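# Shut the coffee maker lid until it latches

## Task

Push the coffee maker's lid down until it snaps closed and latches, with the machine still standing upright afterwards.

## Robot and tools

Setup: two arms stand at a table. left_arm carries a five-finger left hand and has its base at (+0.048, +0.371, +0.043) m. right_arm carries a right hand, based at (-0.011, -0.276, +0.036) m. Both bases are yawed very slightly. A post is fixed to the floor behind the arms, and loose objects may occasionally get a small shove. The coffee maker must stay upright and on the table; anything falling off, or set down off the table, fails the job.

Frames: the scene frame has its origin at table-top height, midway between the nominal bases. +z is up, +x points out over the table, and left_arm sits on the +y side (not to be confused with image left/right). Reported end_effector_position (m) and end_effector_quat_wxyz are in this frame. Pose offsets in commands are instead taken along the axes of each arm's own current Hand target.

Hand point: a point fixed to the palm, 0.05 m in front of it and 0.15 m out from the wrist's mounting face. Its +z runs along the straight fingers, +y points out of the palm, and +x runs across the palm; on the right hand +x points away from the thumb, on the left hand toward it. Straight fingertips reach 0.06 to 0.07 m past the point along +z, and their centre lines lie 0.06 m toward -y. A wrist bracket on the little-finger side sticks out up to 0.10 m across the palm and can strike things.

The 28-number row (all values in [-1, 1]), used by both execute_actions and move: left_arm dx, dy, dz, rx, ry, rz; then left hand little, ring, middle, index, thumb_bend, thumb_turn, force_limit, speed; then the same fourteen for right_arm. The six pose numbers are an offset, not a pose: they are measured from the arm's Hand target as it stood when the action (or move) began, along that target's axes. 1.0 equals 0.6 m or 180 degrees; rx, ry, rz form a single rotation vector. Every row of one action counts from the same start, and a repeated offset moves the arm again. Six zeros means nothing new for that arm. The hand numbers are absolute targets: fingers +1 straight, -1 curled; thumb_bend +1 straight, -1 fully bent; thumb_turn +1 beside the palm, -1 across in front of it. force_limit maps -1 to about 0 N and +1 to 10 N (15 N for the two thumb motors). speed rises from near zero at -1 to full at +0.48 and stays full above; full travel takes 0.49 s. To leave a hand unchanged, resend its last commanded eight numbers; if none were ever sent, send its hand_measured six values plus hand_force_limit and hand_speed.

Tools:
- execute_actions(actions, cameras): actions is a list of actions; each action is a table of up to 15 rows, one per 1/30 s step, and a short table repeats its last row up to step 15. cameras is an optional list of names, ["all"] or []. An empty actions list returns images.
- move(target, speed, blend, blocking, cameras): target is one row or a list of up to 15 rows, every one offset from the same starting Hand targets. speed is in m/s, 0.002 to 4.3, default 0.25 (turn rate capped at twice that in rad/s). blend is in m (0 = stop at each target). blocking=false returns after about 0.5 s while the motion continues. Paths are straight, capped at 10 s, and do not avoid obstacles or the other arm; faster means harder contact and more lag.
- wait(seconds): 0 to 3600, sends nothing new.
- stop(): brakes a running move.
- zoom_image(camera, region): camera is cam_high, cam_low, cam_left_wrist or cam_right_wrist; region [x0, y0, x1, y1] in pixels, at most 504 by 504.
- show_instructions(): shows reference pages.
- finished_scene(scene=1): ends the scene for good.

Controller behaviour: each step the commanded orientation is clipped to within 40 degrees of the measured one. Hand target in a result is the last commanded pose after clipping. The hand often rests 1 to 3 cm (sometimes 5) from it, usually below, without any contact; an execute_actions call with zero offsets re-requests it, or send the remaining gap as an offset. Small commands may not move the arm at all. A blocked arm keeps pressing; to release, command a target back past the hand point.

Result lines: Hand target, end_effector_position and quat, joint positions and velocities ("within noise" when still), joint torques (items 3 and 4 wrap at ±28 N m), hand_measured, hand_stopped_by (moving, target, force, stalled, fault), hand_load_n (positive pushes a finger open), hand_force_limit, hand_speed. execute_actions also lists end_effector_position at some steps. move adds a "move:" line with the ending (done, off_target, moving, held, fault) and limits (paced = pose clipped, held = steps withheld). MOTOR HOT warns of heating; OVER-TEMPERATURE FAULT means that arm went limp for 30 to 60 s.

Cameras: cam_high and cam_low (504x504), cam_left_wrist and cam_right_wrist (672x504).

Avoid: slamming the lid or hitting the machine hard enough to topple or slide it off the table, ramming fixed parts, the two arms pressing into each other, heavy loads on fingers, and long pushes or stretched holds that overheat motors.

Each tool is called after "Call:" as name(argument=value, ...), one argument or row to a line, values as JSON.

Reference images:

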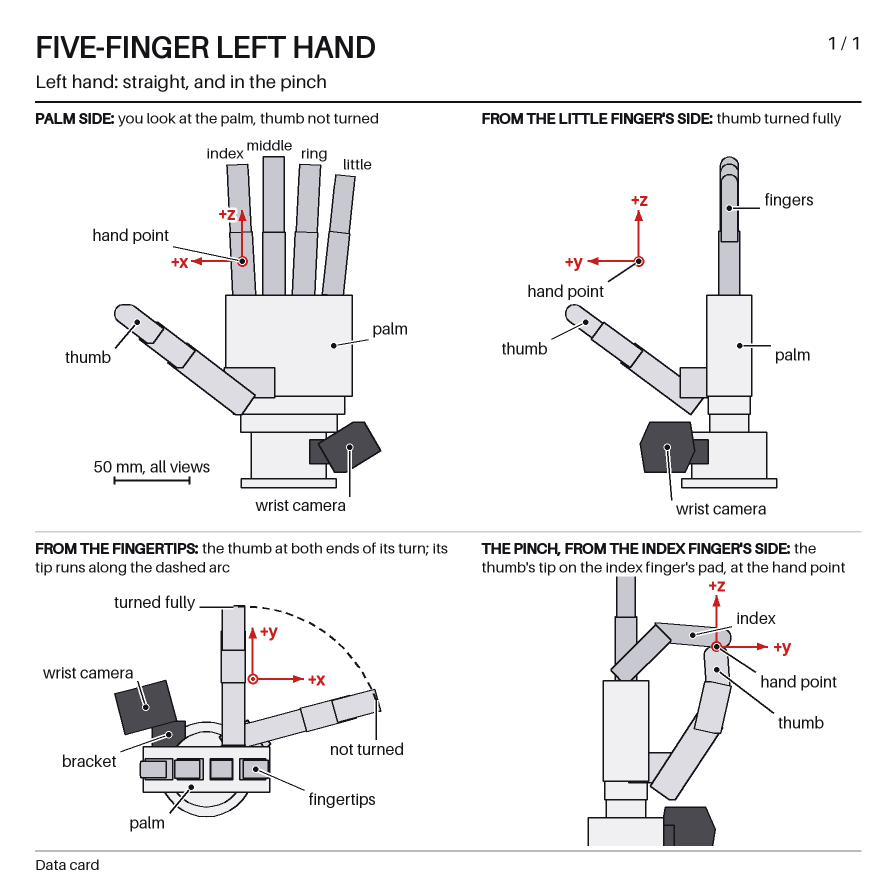

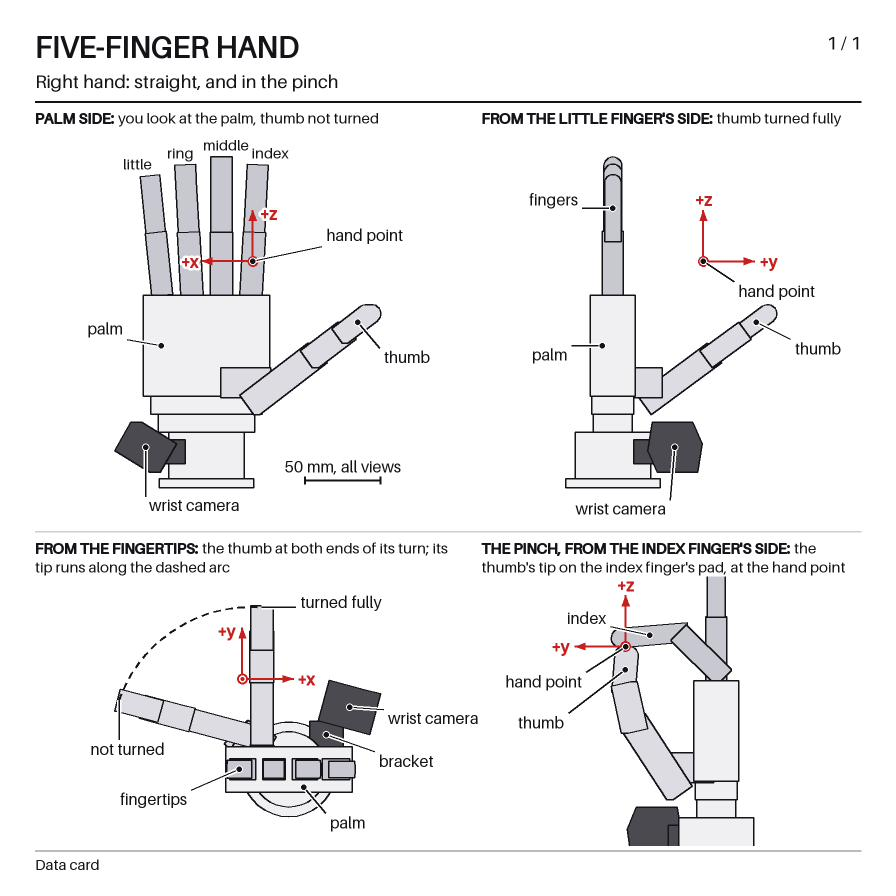

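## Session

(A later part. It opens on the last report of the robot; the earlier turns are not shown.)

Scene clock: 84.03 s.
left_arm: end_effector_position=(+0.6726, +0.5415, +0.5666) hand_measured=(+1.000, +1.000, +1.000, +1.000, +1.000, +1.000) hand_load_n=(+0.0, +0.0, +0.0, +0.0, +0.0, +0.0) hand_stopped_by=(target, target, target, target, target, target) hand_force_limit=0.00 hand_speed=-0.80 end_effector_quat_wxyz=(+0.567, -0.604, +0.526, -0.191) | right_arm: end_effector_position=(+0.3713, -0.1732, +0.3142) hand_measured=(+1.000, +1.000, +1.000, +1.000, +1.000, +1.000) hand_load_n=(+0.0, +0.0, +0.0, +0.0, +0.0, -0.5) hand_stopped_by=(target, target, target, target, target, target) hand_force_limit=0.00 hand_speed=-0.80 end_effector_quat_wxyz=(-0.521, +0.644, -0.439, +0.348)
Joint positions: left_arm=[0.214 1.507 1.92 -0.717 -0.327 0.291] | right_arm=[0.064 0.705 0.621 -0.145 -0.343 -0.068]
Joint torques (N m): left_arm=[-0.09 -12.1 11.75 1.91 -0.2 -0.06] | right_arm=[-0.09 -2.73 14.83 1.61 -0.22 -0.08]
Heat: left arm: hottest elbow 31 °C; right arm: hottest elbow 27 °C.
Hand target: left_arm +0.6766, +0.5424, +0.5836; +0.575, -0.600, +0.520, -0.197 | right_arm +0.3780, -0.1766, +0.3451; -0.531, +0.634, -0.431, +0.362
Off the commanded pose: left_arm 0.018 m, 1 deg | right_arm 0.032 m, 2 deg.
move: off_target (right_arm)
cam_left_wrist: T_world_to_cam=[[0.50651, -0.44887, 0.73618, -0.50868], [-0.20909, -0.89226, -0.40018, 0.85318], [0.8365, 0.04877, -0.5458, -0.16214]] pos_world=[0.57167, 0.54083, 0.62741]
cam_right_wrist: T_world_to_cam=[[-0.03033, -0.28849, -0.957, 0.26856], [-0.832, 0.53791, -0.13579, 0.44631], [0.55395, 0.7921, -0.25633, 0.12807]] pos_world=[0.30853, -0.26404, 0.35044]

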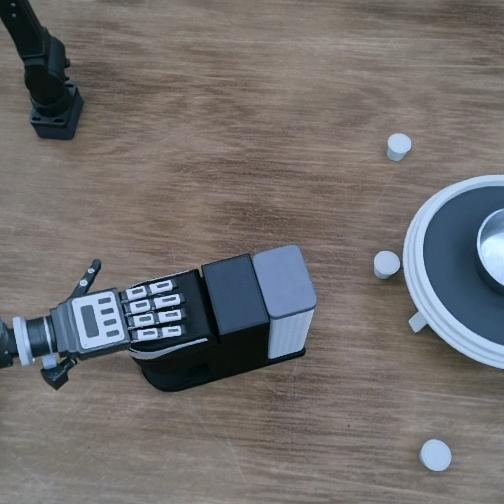

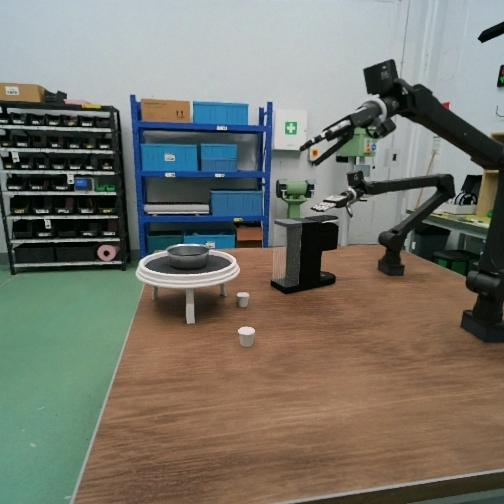

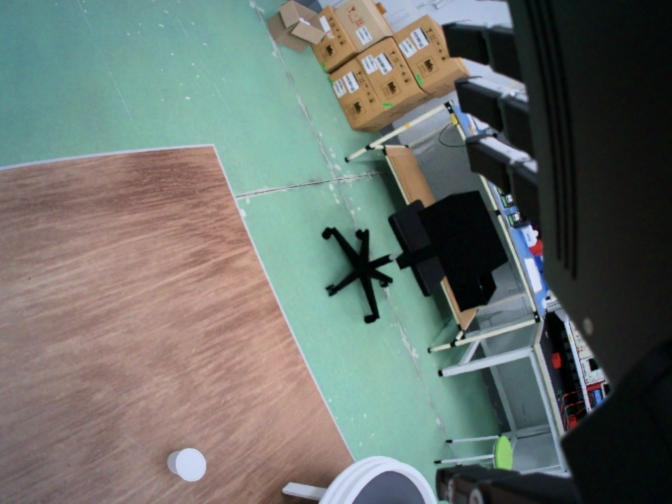

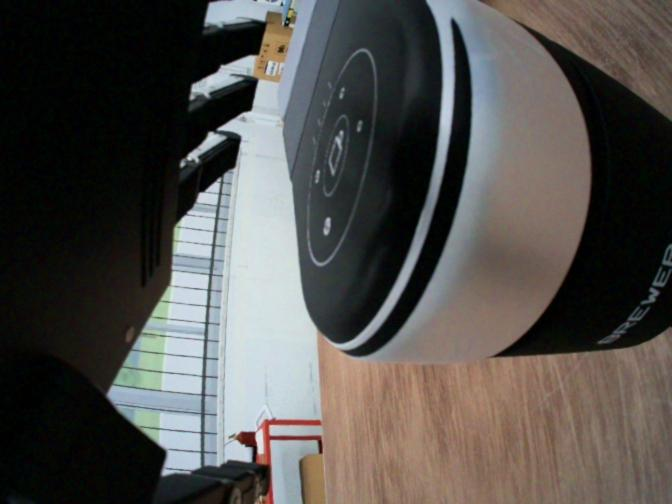

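Call:
move(
  target=[
    [0,0,0,0,0,0,1,1,1,1,1,1,0,-0.8,0,0.026,-0.148,0,0,0,1,1,1,1,1,1,0,-0.8],
    [0,0,0,0,0,0,1,1,1,1,1,1,0,-0.8,0,0.1247,-0.130,0,0,0,1,1,1,1,1,1,0,-0.8],
  ],
  cameras=["cam_high","cam_low","cam_right_wrist"],
  speed=0.15,
  blend=0.02,
)

Call:
zoom_image(
  camera="cam_low",
  region=[295, 195, 365, 265],
)

Call:
zoom_image(
  camera="cam_high",
  region=[100, 230, 260, 390],
)

Scene clock: 86.70 s.
left_arm: end_effector_position=(+0.6726, +0.5415, +0.5666) hand_measured=(+1.000, +1.000, +1.000, +1.000, +1.000, +1.000) hand_load_n=(+0.0, +0.0, +0.0, +0.0, +0.5, +0.0) hand_stopped_by=(target, target, target, target, target, target) hand_force_limit=0.00 hand_speed=-0.80 end_effector_quat_wxyz=(+0.567, -0.604, +0.526, -0.191) | right_arm: end_effector_position=(+0.2926, -0.2059, +0.2817) hand_measured=(+1.000, +1.000, +1.000, +1.000, +1.000, +1.000) hand_load_n=(+0.0, +0.0, +0.0, +0.0, +0.0, -0.5) hand_stopped_by=(target, target, target, target, target, target) hand_force_limit=0.00 hand_speed=-0.80 end_effector_quat_wxyz=(-0.529, +0.637, -0.439, +0.349)
Joint positions: left_arm=[0.214 1.507 1.92 -0.717 -0.327 0.291] | right_arm=[-0.143 0.396 0.448 -0.283 -0.546 -0.102]
Joint torques (N m): left_arm=[-0.09 -12.1 11.75 1.91 -0.2 -0.06] | right_arm=[-0.79 -0.73 10.14 2.96 -0.19 -0.2]
Heat: left arm: hottest elbow 31 °C; right arm: hottest elbow 28 °C.
Hand target: left_arm +0.6766, +0.5424, +0.5836; +0.575, -0.600, +0.520, -0.197 | right_arm +0.2945, -0.2096, +0.2851; -0.530, +0.633, -0.431, +0.362
Off the commanded pose: left_arm 0.018 m, 1 deg | right_arm 0.005 m, 2 deg.
move: done
cam_right_wrist: T_world_to_cam=[[-0.01729, -0.27294, -0.96188, 0.22635], [-0.8288, 0.54203, -0.13891, 0.39485], [0.55928, 0.7948, -0.23558, 0.18241]] pos_world=[0.22914, -0.29722, 0.31554]

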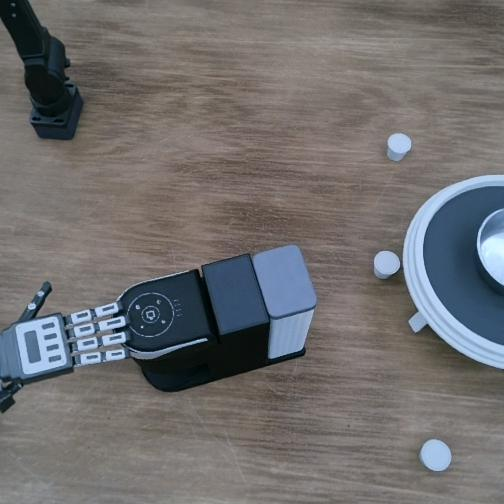

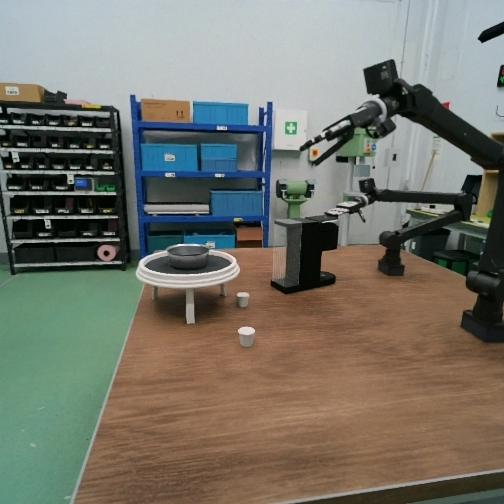

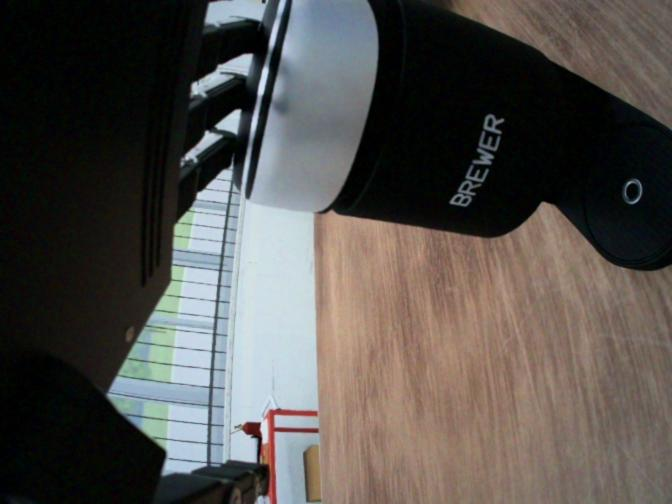

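Scaled by 7.200 from the camera's image (finer frame: 720x720).

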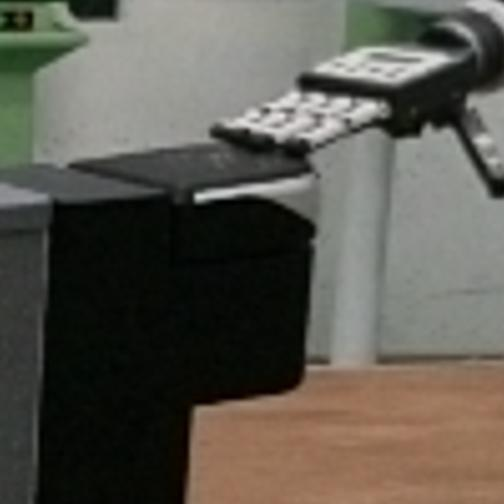

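Scaled by 3.150 from the camera's image (finer frame: 720x720).

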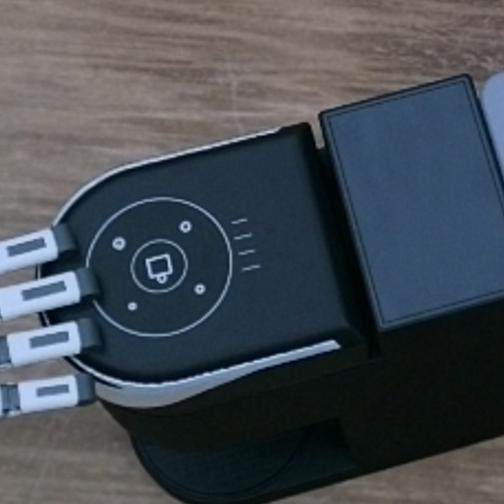

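Call:
zoom_image(
  camera="cam_right_wrist",
  region=[230, 0, 550, 240],
)

Scaled by 1.575 from the camera's image (finer frame: 960x720).

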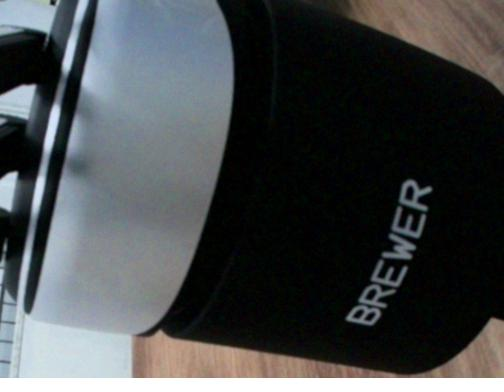

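Call:
move(
  target=[
    [0,0,0,0,0,0,1,1,1,1,1,1,0,-0.8,0,0.017,-0.0985,0,0,0,1,1,1,1,1,1,0,-0.8],
    [0,0,0,0,0,0,1,1,1,1,1,1,0,-0.8,0,0.093,-0.090,0,0,0,1,1,1,1,1,1,0,-0.8],
  ],
  cameras=["cam_high","cam_low","cam_right_wrist"],
  speed=0.15,
  blend=0.01,
)

Call:
zoom_image(
  camera="cam_low",
  region=[305, 200, 355, 250],
)

Call:
zoom_image(
  camera="cam_right_wrist",
  region=[230, 0, 430, 240],
)

Scene clock: 89.07 s.
left_arm: end_effector_position=(+0.6726, +0.5415, +0.5666) hand_measured=(+1.000, +1.000, +1.000, +1.000, +1.000, +1.000) hand_load_n=(+0.0, +0.0, -0.5, +0.0, +0.0, -0.5) hand_stopped_by=(target, target, target, target, target, target) hand_force_limit=0.00 hand_speed=-0.80 end_effector_quat_wxyz=(+0.567, -0.604, +0.526, -0.191) | right_arm: end_effector_position=(+0.2375, -0.2308, +0.2392) hand_measured=(+1.000, +1.000, +1.000, +1.000, +1.000, +1.000) hand_load_n=(+0.0, +0.0, +0.0, -0.5, +0.0, +0.0) hand_stopped_by=(target, target, target, target, target, target) hand_force_limit=0.00 hand_speed=-0.80 end_effector_quat_wxyz=(-0.533, +0.633, -0.432, +0.358)
Joint positions: left_arm=[0.214 1.507 1.92 -0.717 -0.327 0.291] | right_arm=[-0.472 0.149 0.313 -0.437 -0.865 -0.203]
Joint torques (N m): left_arm=[-0.03 -12.1 11.77 1.91 -0.2 -0.06] | right_arm=[-0.5 0.79 10.28 1.24 -0.32 -0.21]
Heat: left arm: hottest elbow 31 °C; right arm: hottest elbow 28 °C.
Hand target: left_arm +0.6766, +0.5424, +0.5836; +0.575, -0.600, +0.520, -0.197 | right_arm +0.2359, -0.2327, +0.2395; -0.530, +0.633, -0.431, +0.362
Off the commanded pose: left_arm 0.018 m, 1 deg | right_arm 0.002 m, 1 deg.
move: done
cam_right_wrist: T_world_to_cam=[[0.00602, -0.27691, -0.96088, 0.17105], [-0.82481, 0.5419, -0.16134, 0.36115], [0.56538, 0.79351, -0.22514, 0.21875]] pos_world=[0.17317, -0.32193, 0.27187]

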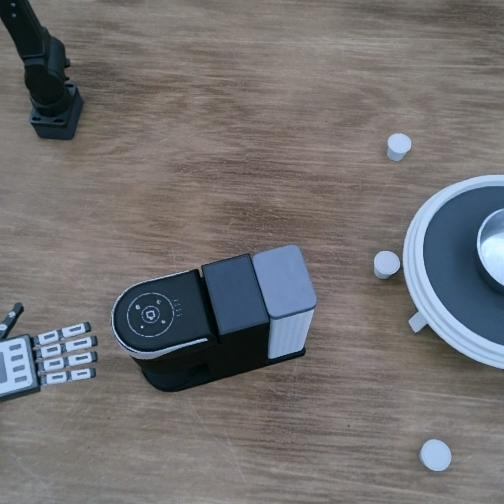

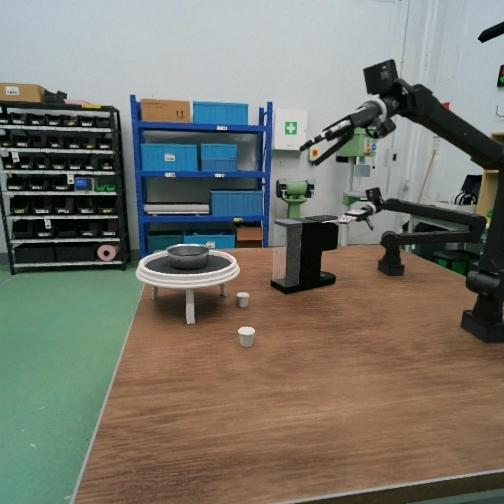

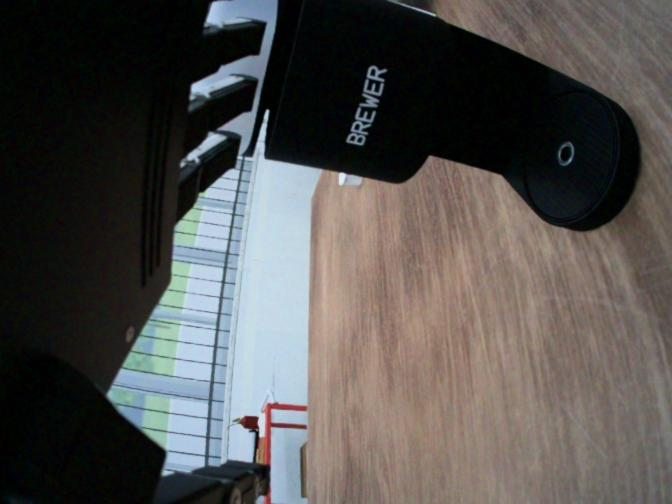

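Scaled by 10.080 from the camera's image (finer frame: 720x720).

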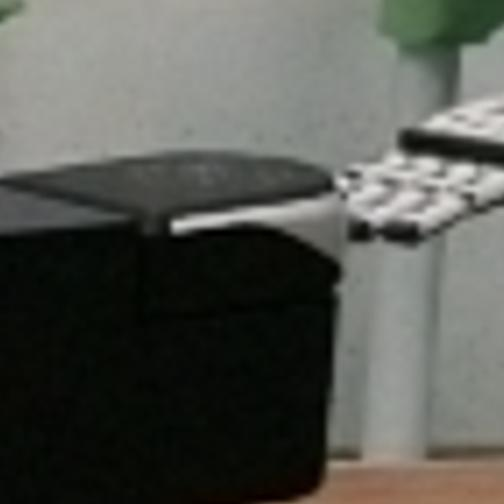

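Scaled by 2.100 from the camera's image (finer frame: 960x720).

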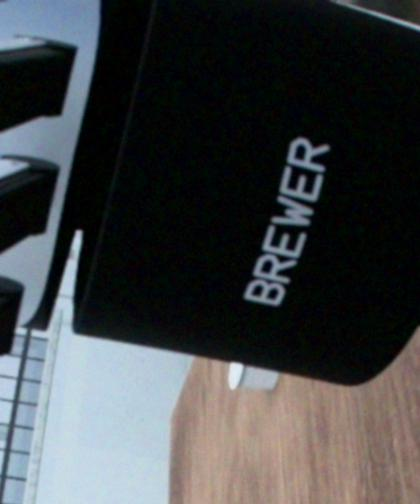

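Call:
move(
  target=[
    [0,0,0,0,0,0,1,1,1,1,1,1,0,-0.8,0,-0.197,-0.035,0,0,0,1,1,1,1,1,1,0,-0.8],
    [0,0,0,0,0,0,1,1,1,1,1,1,0,-0.8,0,-0.168,0.233,0,0,0,1,1,1,1,1,1,0,-0.8],
    [0,0,0,0,0,0,1,1,1,1,1,1,0,-0.8,0,-0.094,0.246,0.028,0,0,1,1,1,1,1,1,0,-0.8],
  ],
  cameras=["cam_high","cam_low","cam_right_wrist"],
  speed=[0.15,0.15,0.06],
  blend=[0.02,0.01,0],
)

Call:
zoom_image(
  camera="cam_low",
  region=[305, 200, 355, 250],
)

Scene clock: 95.20 s.
left_arm: end_effector_position=(+0.6726, +0.5415, +0.5666) hand_measured=(+1.000, +1.000, +1.000, +1.000, +1.000, +1.000) hand_load_n=(+0.0, +0.0, +0.0, -0.5, +0.0, -0.5) hand_stopped_by=(target, target, target, target, target, target) hand_force_limit=0.00 hand_speed=-0.80 end_effector_quat_wxyz=(+0.567, -0.604, +0.526, -0.191) | right_arm: end_effector_position=(+0.3796, -0.1785, +0.2754) hand_measured=(+1.000, +1.000, +1.000, +1.000, +1.000, +1.000) hand_load_n=(+0.0, -0.5, +0.0, +0.0, +0.0, +0.0) hand_stopped_by=(target, target, target, target, target, target) hand_force_limit=0.00 hand_speed=-0.80 end_effector_quat_wxyz=(-0.556, +0.608, -0.414, +0.386)
Joint positions: left_arm=[0.214 1.507 1.92 -0.717 -0.327 0.291] | right_arm=[0.04 0.735 0.437 0.21 -0.357 -0.04]
Joint torques (N m): left_arm=[-0.09 -12.16 11.75 1.92 -0.2 -0.05] | right_arm=[0.79 -1.55 9.54 2.89 -0.17 -0.03]
Heat: left arm: hottest elbow 32 °C; right arm: hottest elbow 29 °C.
Hand target: left_arm +0.6766, +0.5424, +0.5836; +0.575, -0.600, +0.520, -0.197 | right_arm +0.3803, -0.1759, +0.2693; -0.558, +0.610, -0.415, +0.381
Off the commanded pose: left_arm 0.018 m, 1 deg | right_arm 0.007 m, 1 deg.
move: done
cam_right_wrist: T_world_to_cam=[[0.09122, -0.25903, -0.96155, 0.19054], [-0.80009, 0.55583, -0.22564, 0.46673], [0.59291, 0.78991, -0.15654, 0.07501]] pos_world=[0.31157, -0.26932, 0.30027]

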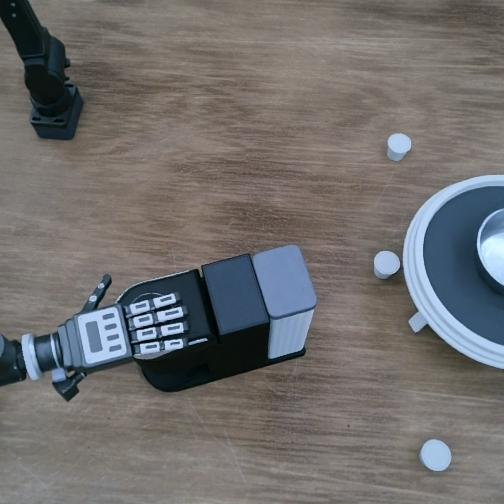

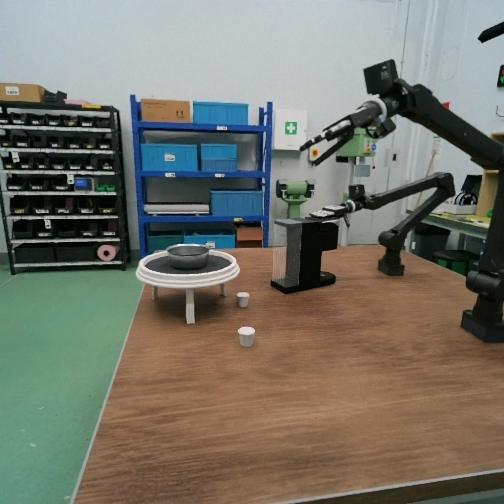

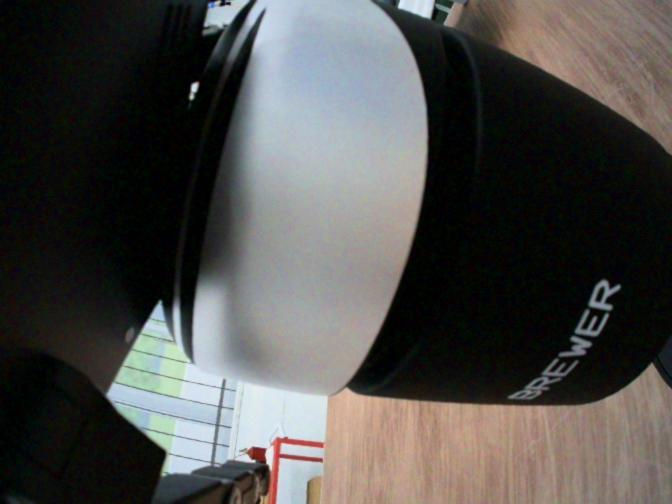

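Scaled by 10.080 from the camera's image (finer frame: 720x720).

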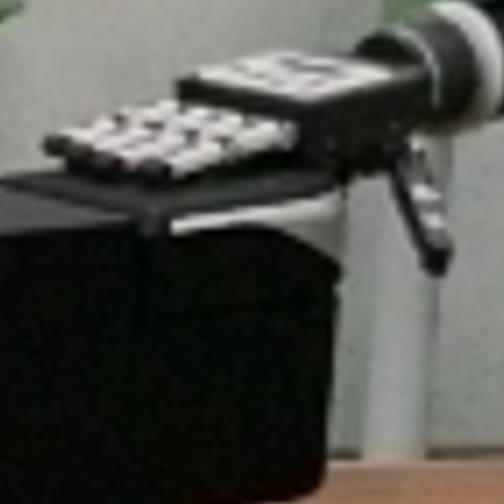

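Call:
move(
  target=[0,0,0,0,0,0,1,1,1,1,1,1,0,-0.8,0,0.2,0.0,-0.085,0,0,1,1,1,1,1,1,0,-0.8],
  cameras=["cam_high","cam_low","cam_right_wrist"],
  speed=0.08,
)

Call:
zoom_image(
  camera="cam_low",
  region=[305, 200, 355, 250],
)

Scene clock: 97.77 s.
left_arm: end_effector_position=(+0.6726, +0.5415, +0.5666) hand_measured=(+1.000, +1.000, +1.000, +1.000, +1.000, +1.000) hand_load_n=(-0.5, +0.0, +0.0, +0.0, +0.0, +0.0) hand_stopped_by=(target, target, target, target, target, target) hand_force_limit=0.00 hand_speed=-0.80 end_effector_quat_wxyz=(+0.567, -0.604, +0.526, -0.191) | right_arm: end_effector_position=(+0.3826, -0.1787, +0.2644) hand_measured=(+1.000, +1.000, +1.000, +1.000, +1.000, +1.000) hand_load_n=(+0.0, -0.5, +0.0, +0.0, +0.0, -0.5) hand_stopped_by=(target, target, target, target, target, target) hand_force_limit=0.00 hand_speed=-0.80 end_effector_quat_wxyz=(-0.547, +0.616, -0.417, +0.384)
Joint positions: left_arm=[0.214 1.507 1.92 -0.717 -0.327 0.291] | right_arm=[0.045 0.761 0.435 0.212 -0.349 -0.056]
Joint torques (N m): left_arm=[-0.09 -12.04 11.75 1.92 -0.2 -0.06] | right_arm=[1.03 3.55 2.8 -0.98 0.48 -0.85]
Heat: left arm: hottest elbow 32 °C; right arm: hottest elbow 28 °C.
Hand target: left_arm +0.6766, +0.5424, +0.5836; +0.575, -0.600, +0.520, -0.197 | right_arm +0.3706, -0.1799, +0.1497; -0.472, +0.679, -0.462, +0.322
Off the commanded pose: left_arm 0.018 m, 1 deg | right_arm 0.115 m, 14 deg.
move: off_target (right_arm)
cam_right_wrist: T_world_to_cam=[[0.07149, -0.27448, -0.95893, 0.1837], [-0.80395, 0.55319, -0.21828, 0.46578], [0.59039, 0.78654, -0.18112, 0.07857]] pos_world=[0.31495, -0.26904, 0.29206]

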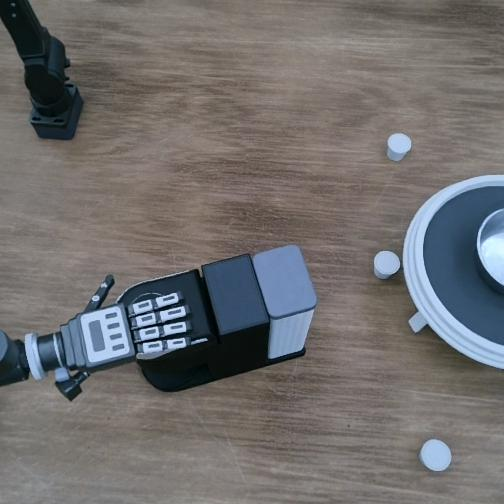

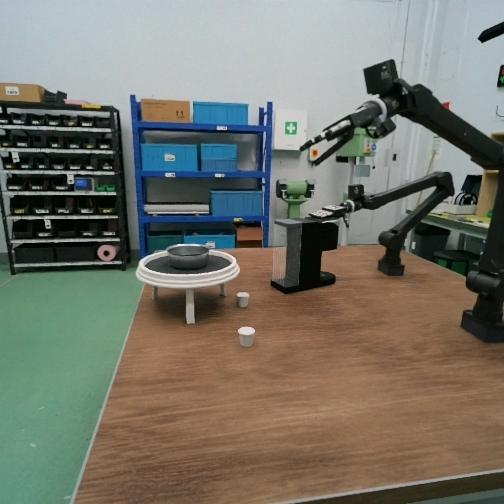

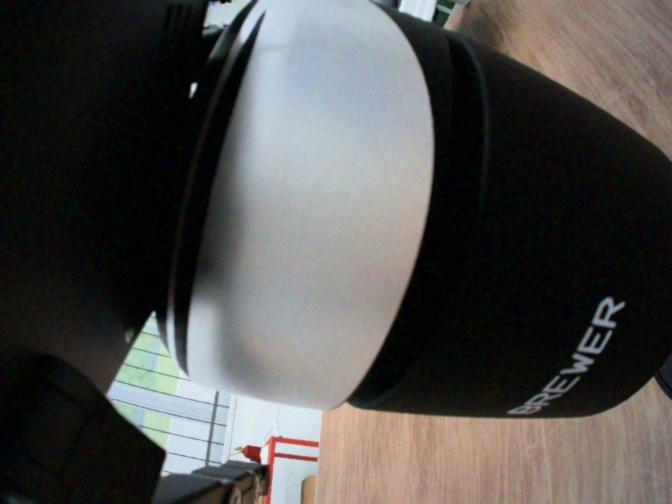

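Scaled by 10.080 from the camera's image (finer frame: 720x720).

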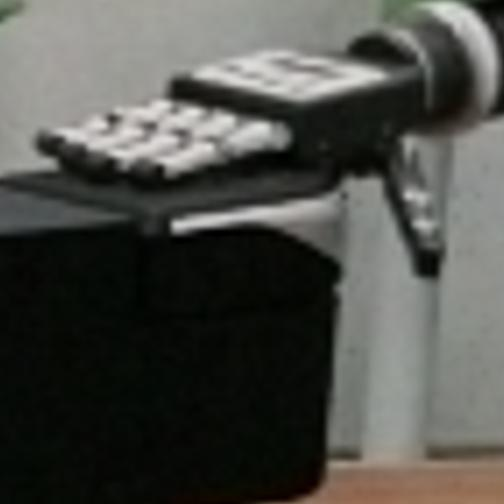

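Call:
move(
  target=[0,0,0,0,0,0,1,1,1,1,1,1,0,-0.8,0,0.131,0.031,-0.06,0,0,1,1,1,1,1,1,0,-0.8],
  cameras=["cam_high","cam_low","cam_right_wrist"],
  speed=0.08,
)

Call:
zoom_image(
  camera="cam_low",
  region=[305, 200, 355, 250],
)

Scene clock: 100.17 s.
left_arm: end_effector_position=(+0.6726, +0.5415, +0.5666) hand_measured=(+1.000, +1.000, +1.000, +1.000, +1.000, +1.000) hand_load_n=(-0.5, +0.0, +0.0, +0.0, +0.0, +0.0) hand_stopped_by=(target, target, target, target, target, target) hand_force_limit=0.00 hand_speed=-0.80 end_effector_quat_wxyz=(+0.567, -0.604, +0.526, -0.191) | right_arm: end_effector_position=(+0.3853, -0.1801, +0.2547) hand_measured=(+1.000, +1.000, +1.000, +1.000, +1.000, +1.000) hand_load_n=(+0.0, +0.0, +0.0, +1.5, +0.0, +0.0) hand_stopped_by=(target, target, target, target, target, target) hand_force_limit=0.00 hand_speed=-0.80 end_effector_quat_wxyz=(-0.531, +0.629, -0.413, +0.391)
Joint positions: left_arm=[0.214 1.507 1.92 -0.717 -0.327 0.291] | right_arm=[0.057 0.779 0.435 0.206 -0.326 -0.098]
Joint torques (N m): left_arm=[-0.03 -12.16 11.77 1.92 -0.2 -0.06] | right_arm=[1.2 6.89 -0.64 -4.08 0.86 -0.98]
Heat: left arm: hottest elbow 32 °C; right arm: hottest elbow 28 °C.
Hand target: left_arm +0.6766, +0.5424, +0.5836; +0.575, -0.600, +0.520, -0.197 | right_arm +0.3615, -0.1836, +0.0696; -0.406, +0.720, -0.490, +0.277
Off the commanded pose: left_arm 0.018 m, 1 deg | right_arm 0.187 m, 24 deg.
move: off_target (right_arm)
cam_right_wrist: T_world_to_cam=[[0.06092, -0.31514, -0.94709, 0.16757], [-0.80356, 0.54738, -0.23382, 0.46934], [0.5921, 0.77529, -0.21989, 0.08344]] pos_world=[0.31753, -0.26879, 0.28679]

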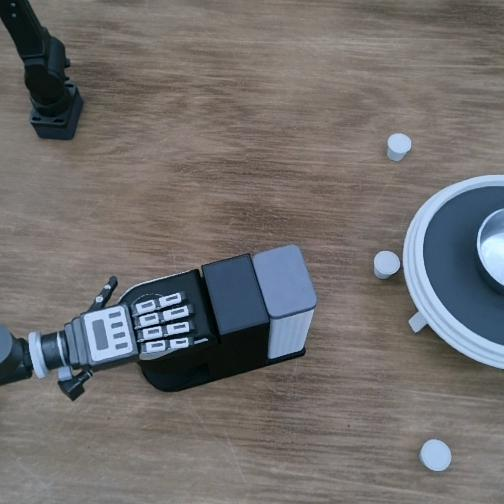

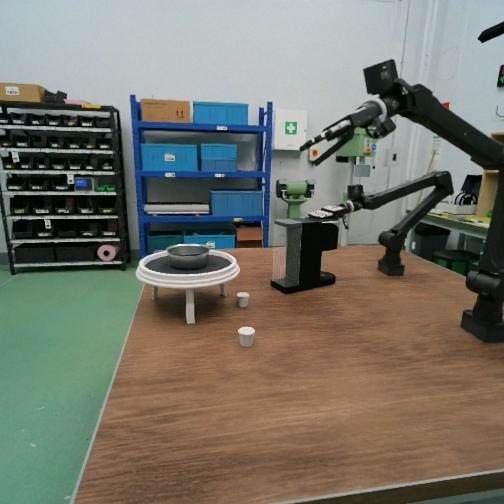

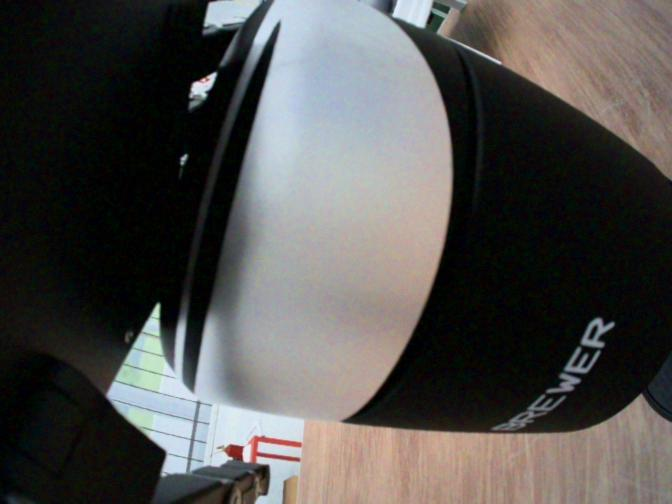

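Scaled by 10.080 from the camera's image (finer frame: 720x720).

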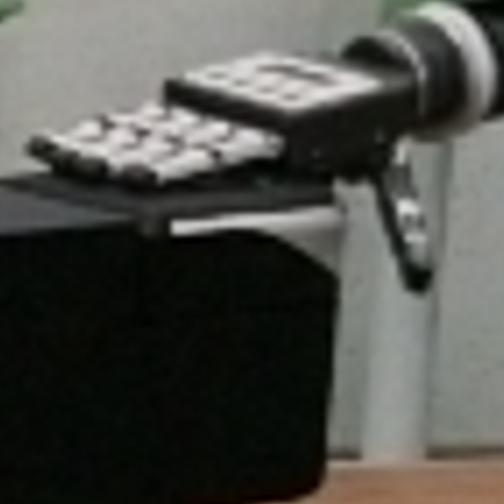

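Call:
move(
  target=[0,0,0,0,0,0,1,1,1,1,1,1,0,-0.8,0,-0.388,-0.1955,0.12,0,0,1,1,1,1,1,1,0,-0.8],
  cameras=["cam_low","cam_right_wrist"],
  speed=0.15,
)

Call:
zoom_image(
  camera="cam_low",
  region=[305, 200, 355, 250],
)

Scene clock: 103.07 s.
left_arm: end_effector_position=(+0.6726, +0.5415, +0.5666) hand_measured=(+1.000, +1.000, +1.000, +1.000, +1.000, +1.000) hand_load_n=(+0.0, +0.0, +0.0, +0.0, +0.0, +0.0) hand_stopped_by=(target, target, target, target, target, target) hand_force_limit=0.00 hand_speed=-0.80 end_effector_quat_wxyz=(+0.567, -0.604, +0.526, -0.191) | right_arm: end_effector_position=(+0.3730, -0.1756, +0.2965) hand_measured=(+1.000, +1.000, +1.000, +1.000, +1.000, +1.000) hand_load_n=(+0.0, -0.5, +0.0, +0.0, +0.0, +0.0) hand_stopped_by=(target, target, target, target, target, target) hand_force_limit=0.00 hand_speed=-0.80 end_effector_quat_wxyz=(-0.521, +0.642, -0.438, +0.352)
Joint positions: left_arm=[0.214 1.507 1.92 -0.717 -0.327 0.291] | right_arm=[0.058 0.714 0.574 -0.084 -0.343 -0.072]
Joint torques (N m): left_arm=[-0.09 -12.1 11.75 1.91 -0.2 -0.06] | right_arm=[-0.21 -3.43 15.01 1.54 -0.2 -0.03]
Heat: left arm: hottest elbow 32 °C; right arm: hottest elbow 28 °C.
Hand target: left_arm +0.6766, +0.5424, +0.5836; +0.575, -0.600, +0.520, -0.197 | right_arm +0.3798, -0.1759, +0.3295; -0.533, +0.631, -0.429, +0.364
Off the commanded pose: left_arm 0.018 m, 1 deg | right_arm 0.034 m, 3 deg.
move: off_target (right_arm)
cam_right_wrist: T_world_to_cam=[[-0.02498, -0.29143, -0.95627, 0.2483], [-0.82836, 0.54154, -0.1434, 0.44818], [0.55964, 0.78855, -0.25494, 0.12137]] pos_world=[0.30953, -0.26605, 0.33265]

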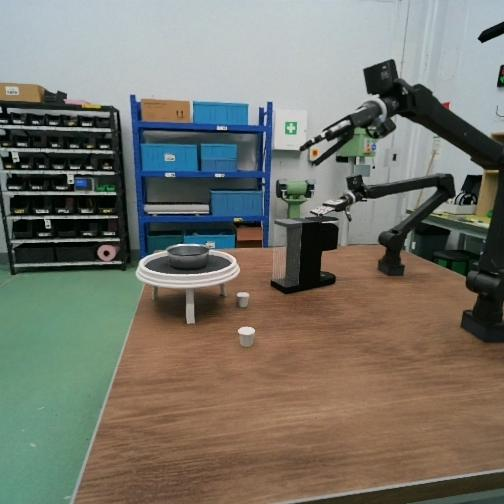

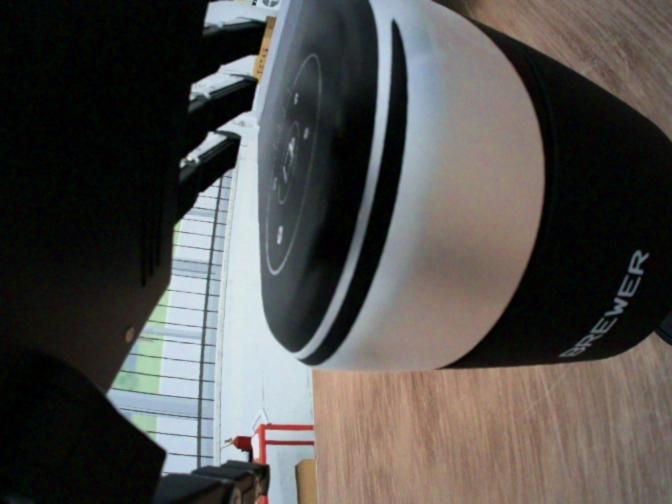

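Scaled by 10.080 from the camera's image (finer frame: 720x720).

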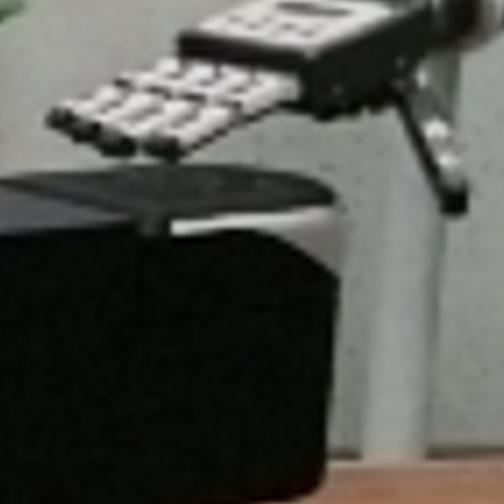

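Call:
move(
  target=[0,0,0,0,0,0,1,1,1,1,1,1,0,-0.8,0,-0.12,-0.22,0,0,0,1,1,1,1,1,1,0,-0.8],
  cameras=["cam_low","cam_right_wrist","cam_high"],
  speed=0.2,
)

Call:
zoom_image(
  camera="cam_low",
  region=[305, 200, 355, 250],
)

Scene clock: 105.30 s.
left_arm: end_effector_position=(+0.6726, +0.5415, +0.5666) hand_measured=(+1.000, +1.000, +1.000, +1.000, +1.000, +1.000) hand_load_n=(+0.0, +0.0, +0.0, +0.0, +0.0, -0.5) hand_stopped_by=(target, target, target, target, target, target) hand_force_limit=0.00 hand_speed=-0.80 end_effector_quat_wxyz=(+0.567, -0.604, +0.526, -0.191) | right_arm: end_effector_position=(+0.2709, -0.2161, +0.3961) hand_measured=(+1.000, +1.000, +1.000, +1.000, +1.000, +1.000) hand_load_n=(-0.5, +0.0, +0.0, -0.5, +0.0, +0.0) hand_stopped_by=(target, target, target, target, target, target) hand_force_limit=0.00 hand_speed=-0.80 end_effector_quat_wxyz=(-0.532, +0.634, -0.442, +0.346)
Joint positions: left_arm=[0.214 1.507 1.92 -0.717 -0.327 0.291] | right_arm=[-0.253 0.414 0.76 -0.593 -0.654 -0.122]
Joint torques (N m): left_arm=[-0.09 -12.1 11.77 1.91 -0.2 -0.06] | right_arm=[-0.21 0.32 14.41 1.32 -0.29 -0.23]
Heat: left arm: hottest elbow 33 °C; right arm: hottest elbow 28 °C.
Hand target: left_arm +0.6766, +0.5424, +0.5836; +0.575, -0.600, +0.520, -0.197 | right_arm +0.2697, -0.2191, +0.4224; -0.533, +0.631, -0.429, +0.364
Off the commanded pose: left_arm 0.018 m, 1 deg | right_arm 0.026 m, 3 deg.
move: off_target (right_arm)
cam_right_wrist: T_world_to_cam=[[-0.02054, -0.26306, -0.96456, 0.33733], [-0.82862, 0.54431, -0.13081, 0.39561], [0.55944, 0.79657, -0.22916, 0.22737]] pos_world=[0.20754, -0.30771, 0.42923]
Images, in order (width x height): cam_high 504x504, cam_low 504x504, cam_right_wrist 672x504.

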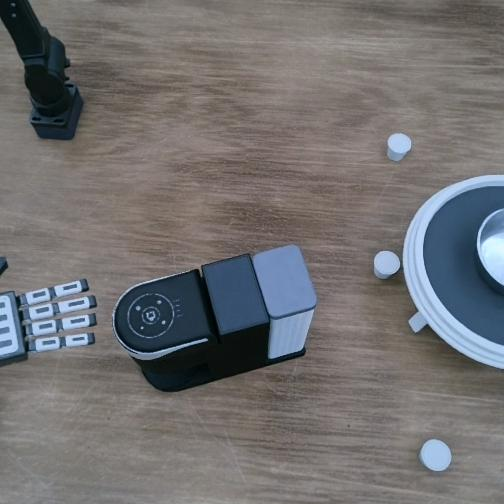

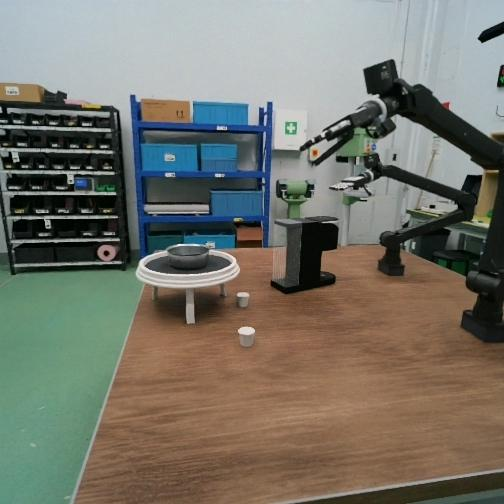

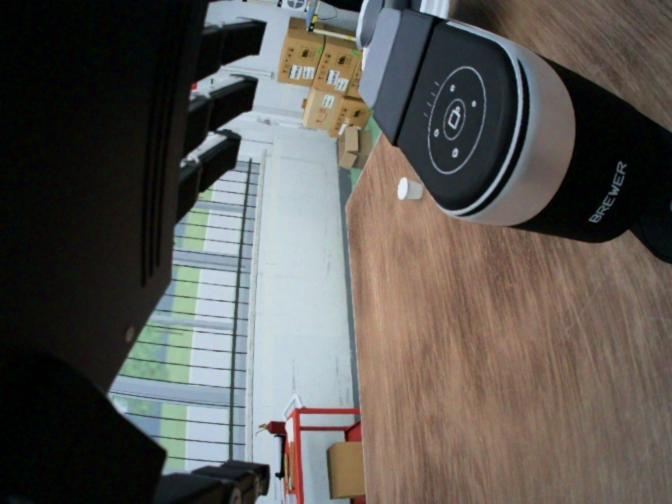

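Scaled by 10.080 from the camera's image (finer frame: 720x720).

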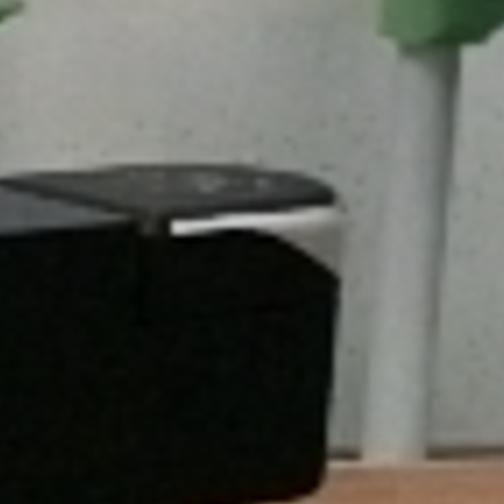

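The lid is flush with the body and has stayed down since I released it. The gap that was there before is gone, and the machine is upright.

Call:
finished_scene(
)

The scene is finished: the task was done.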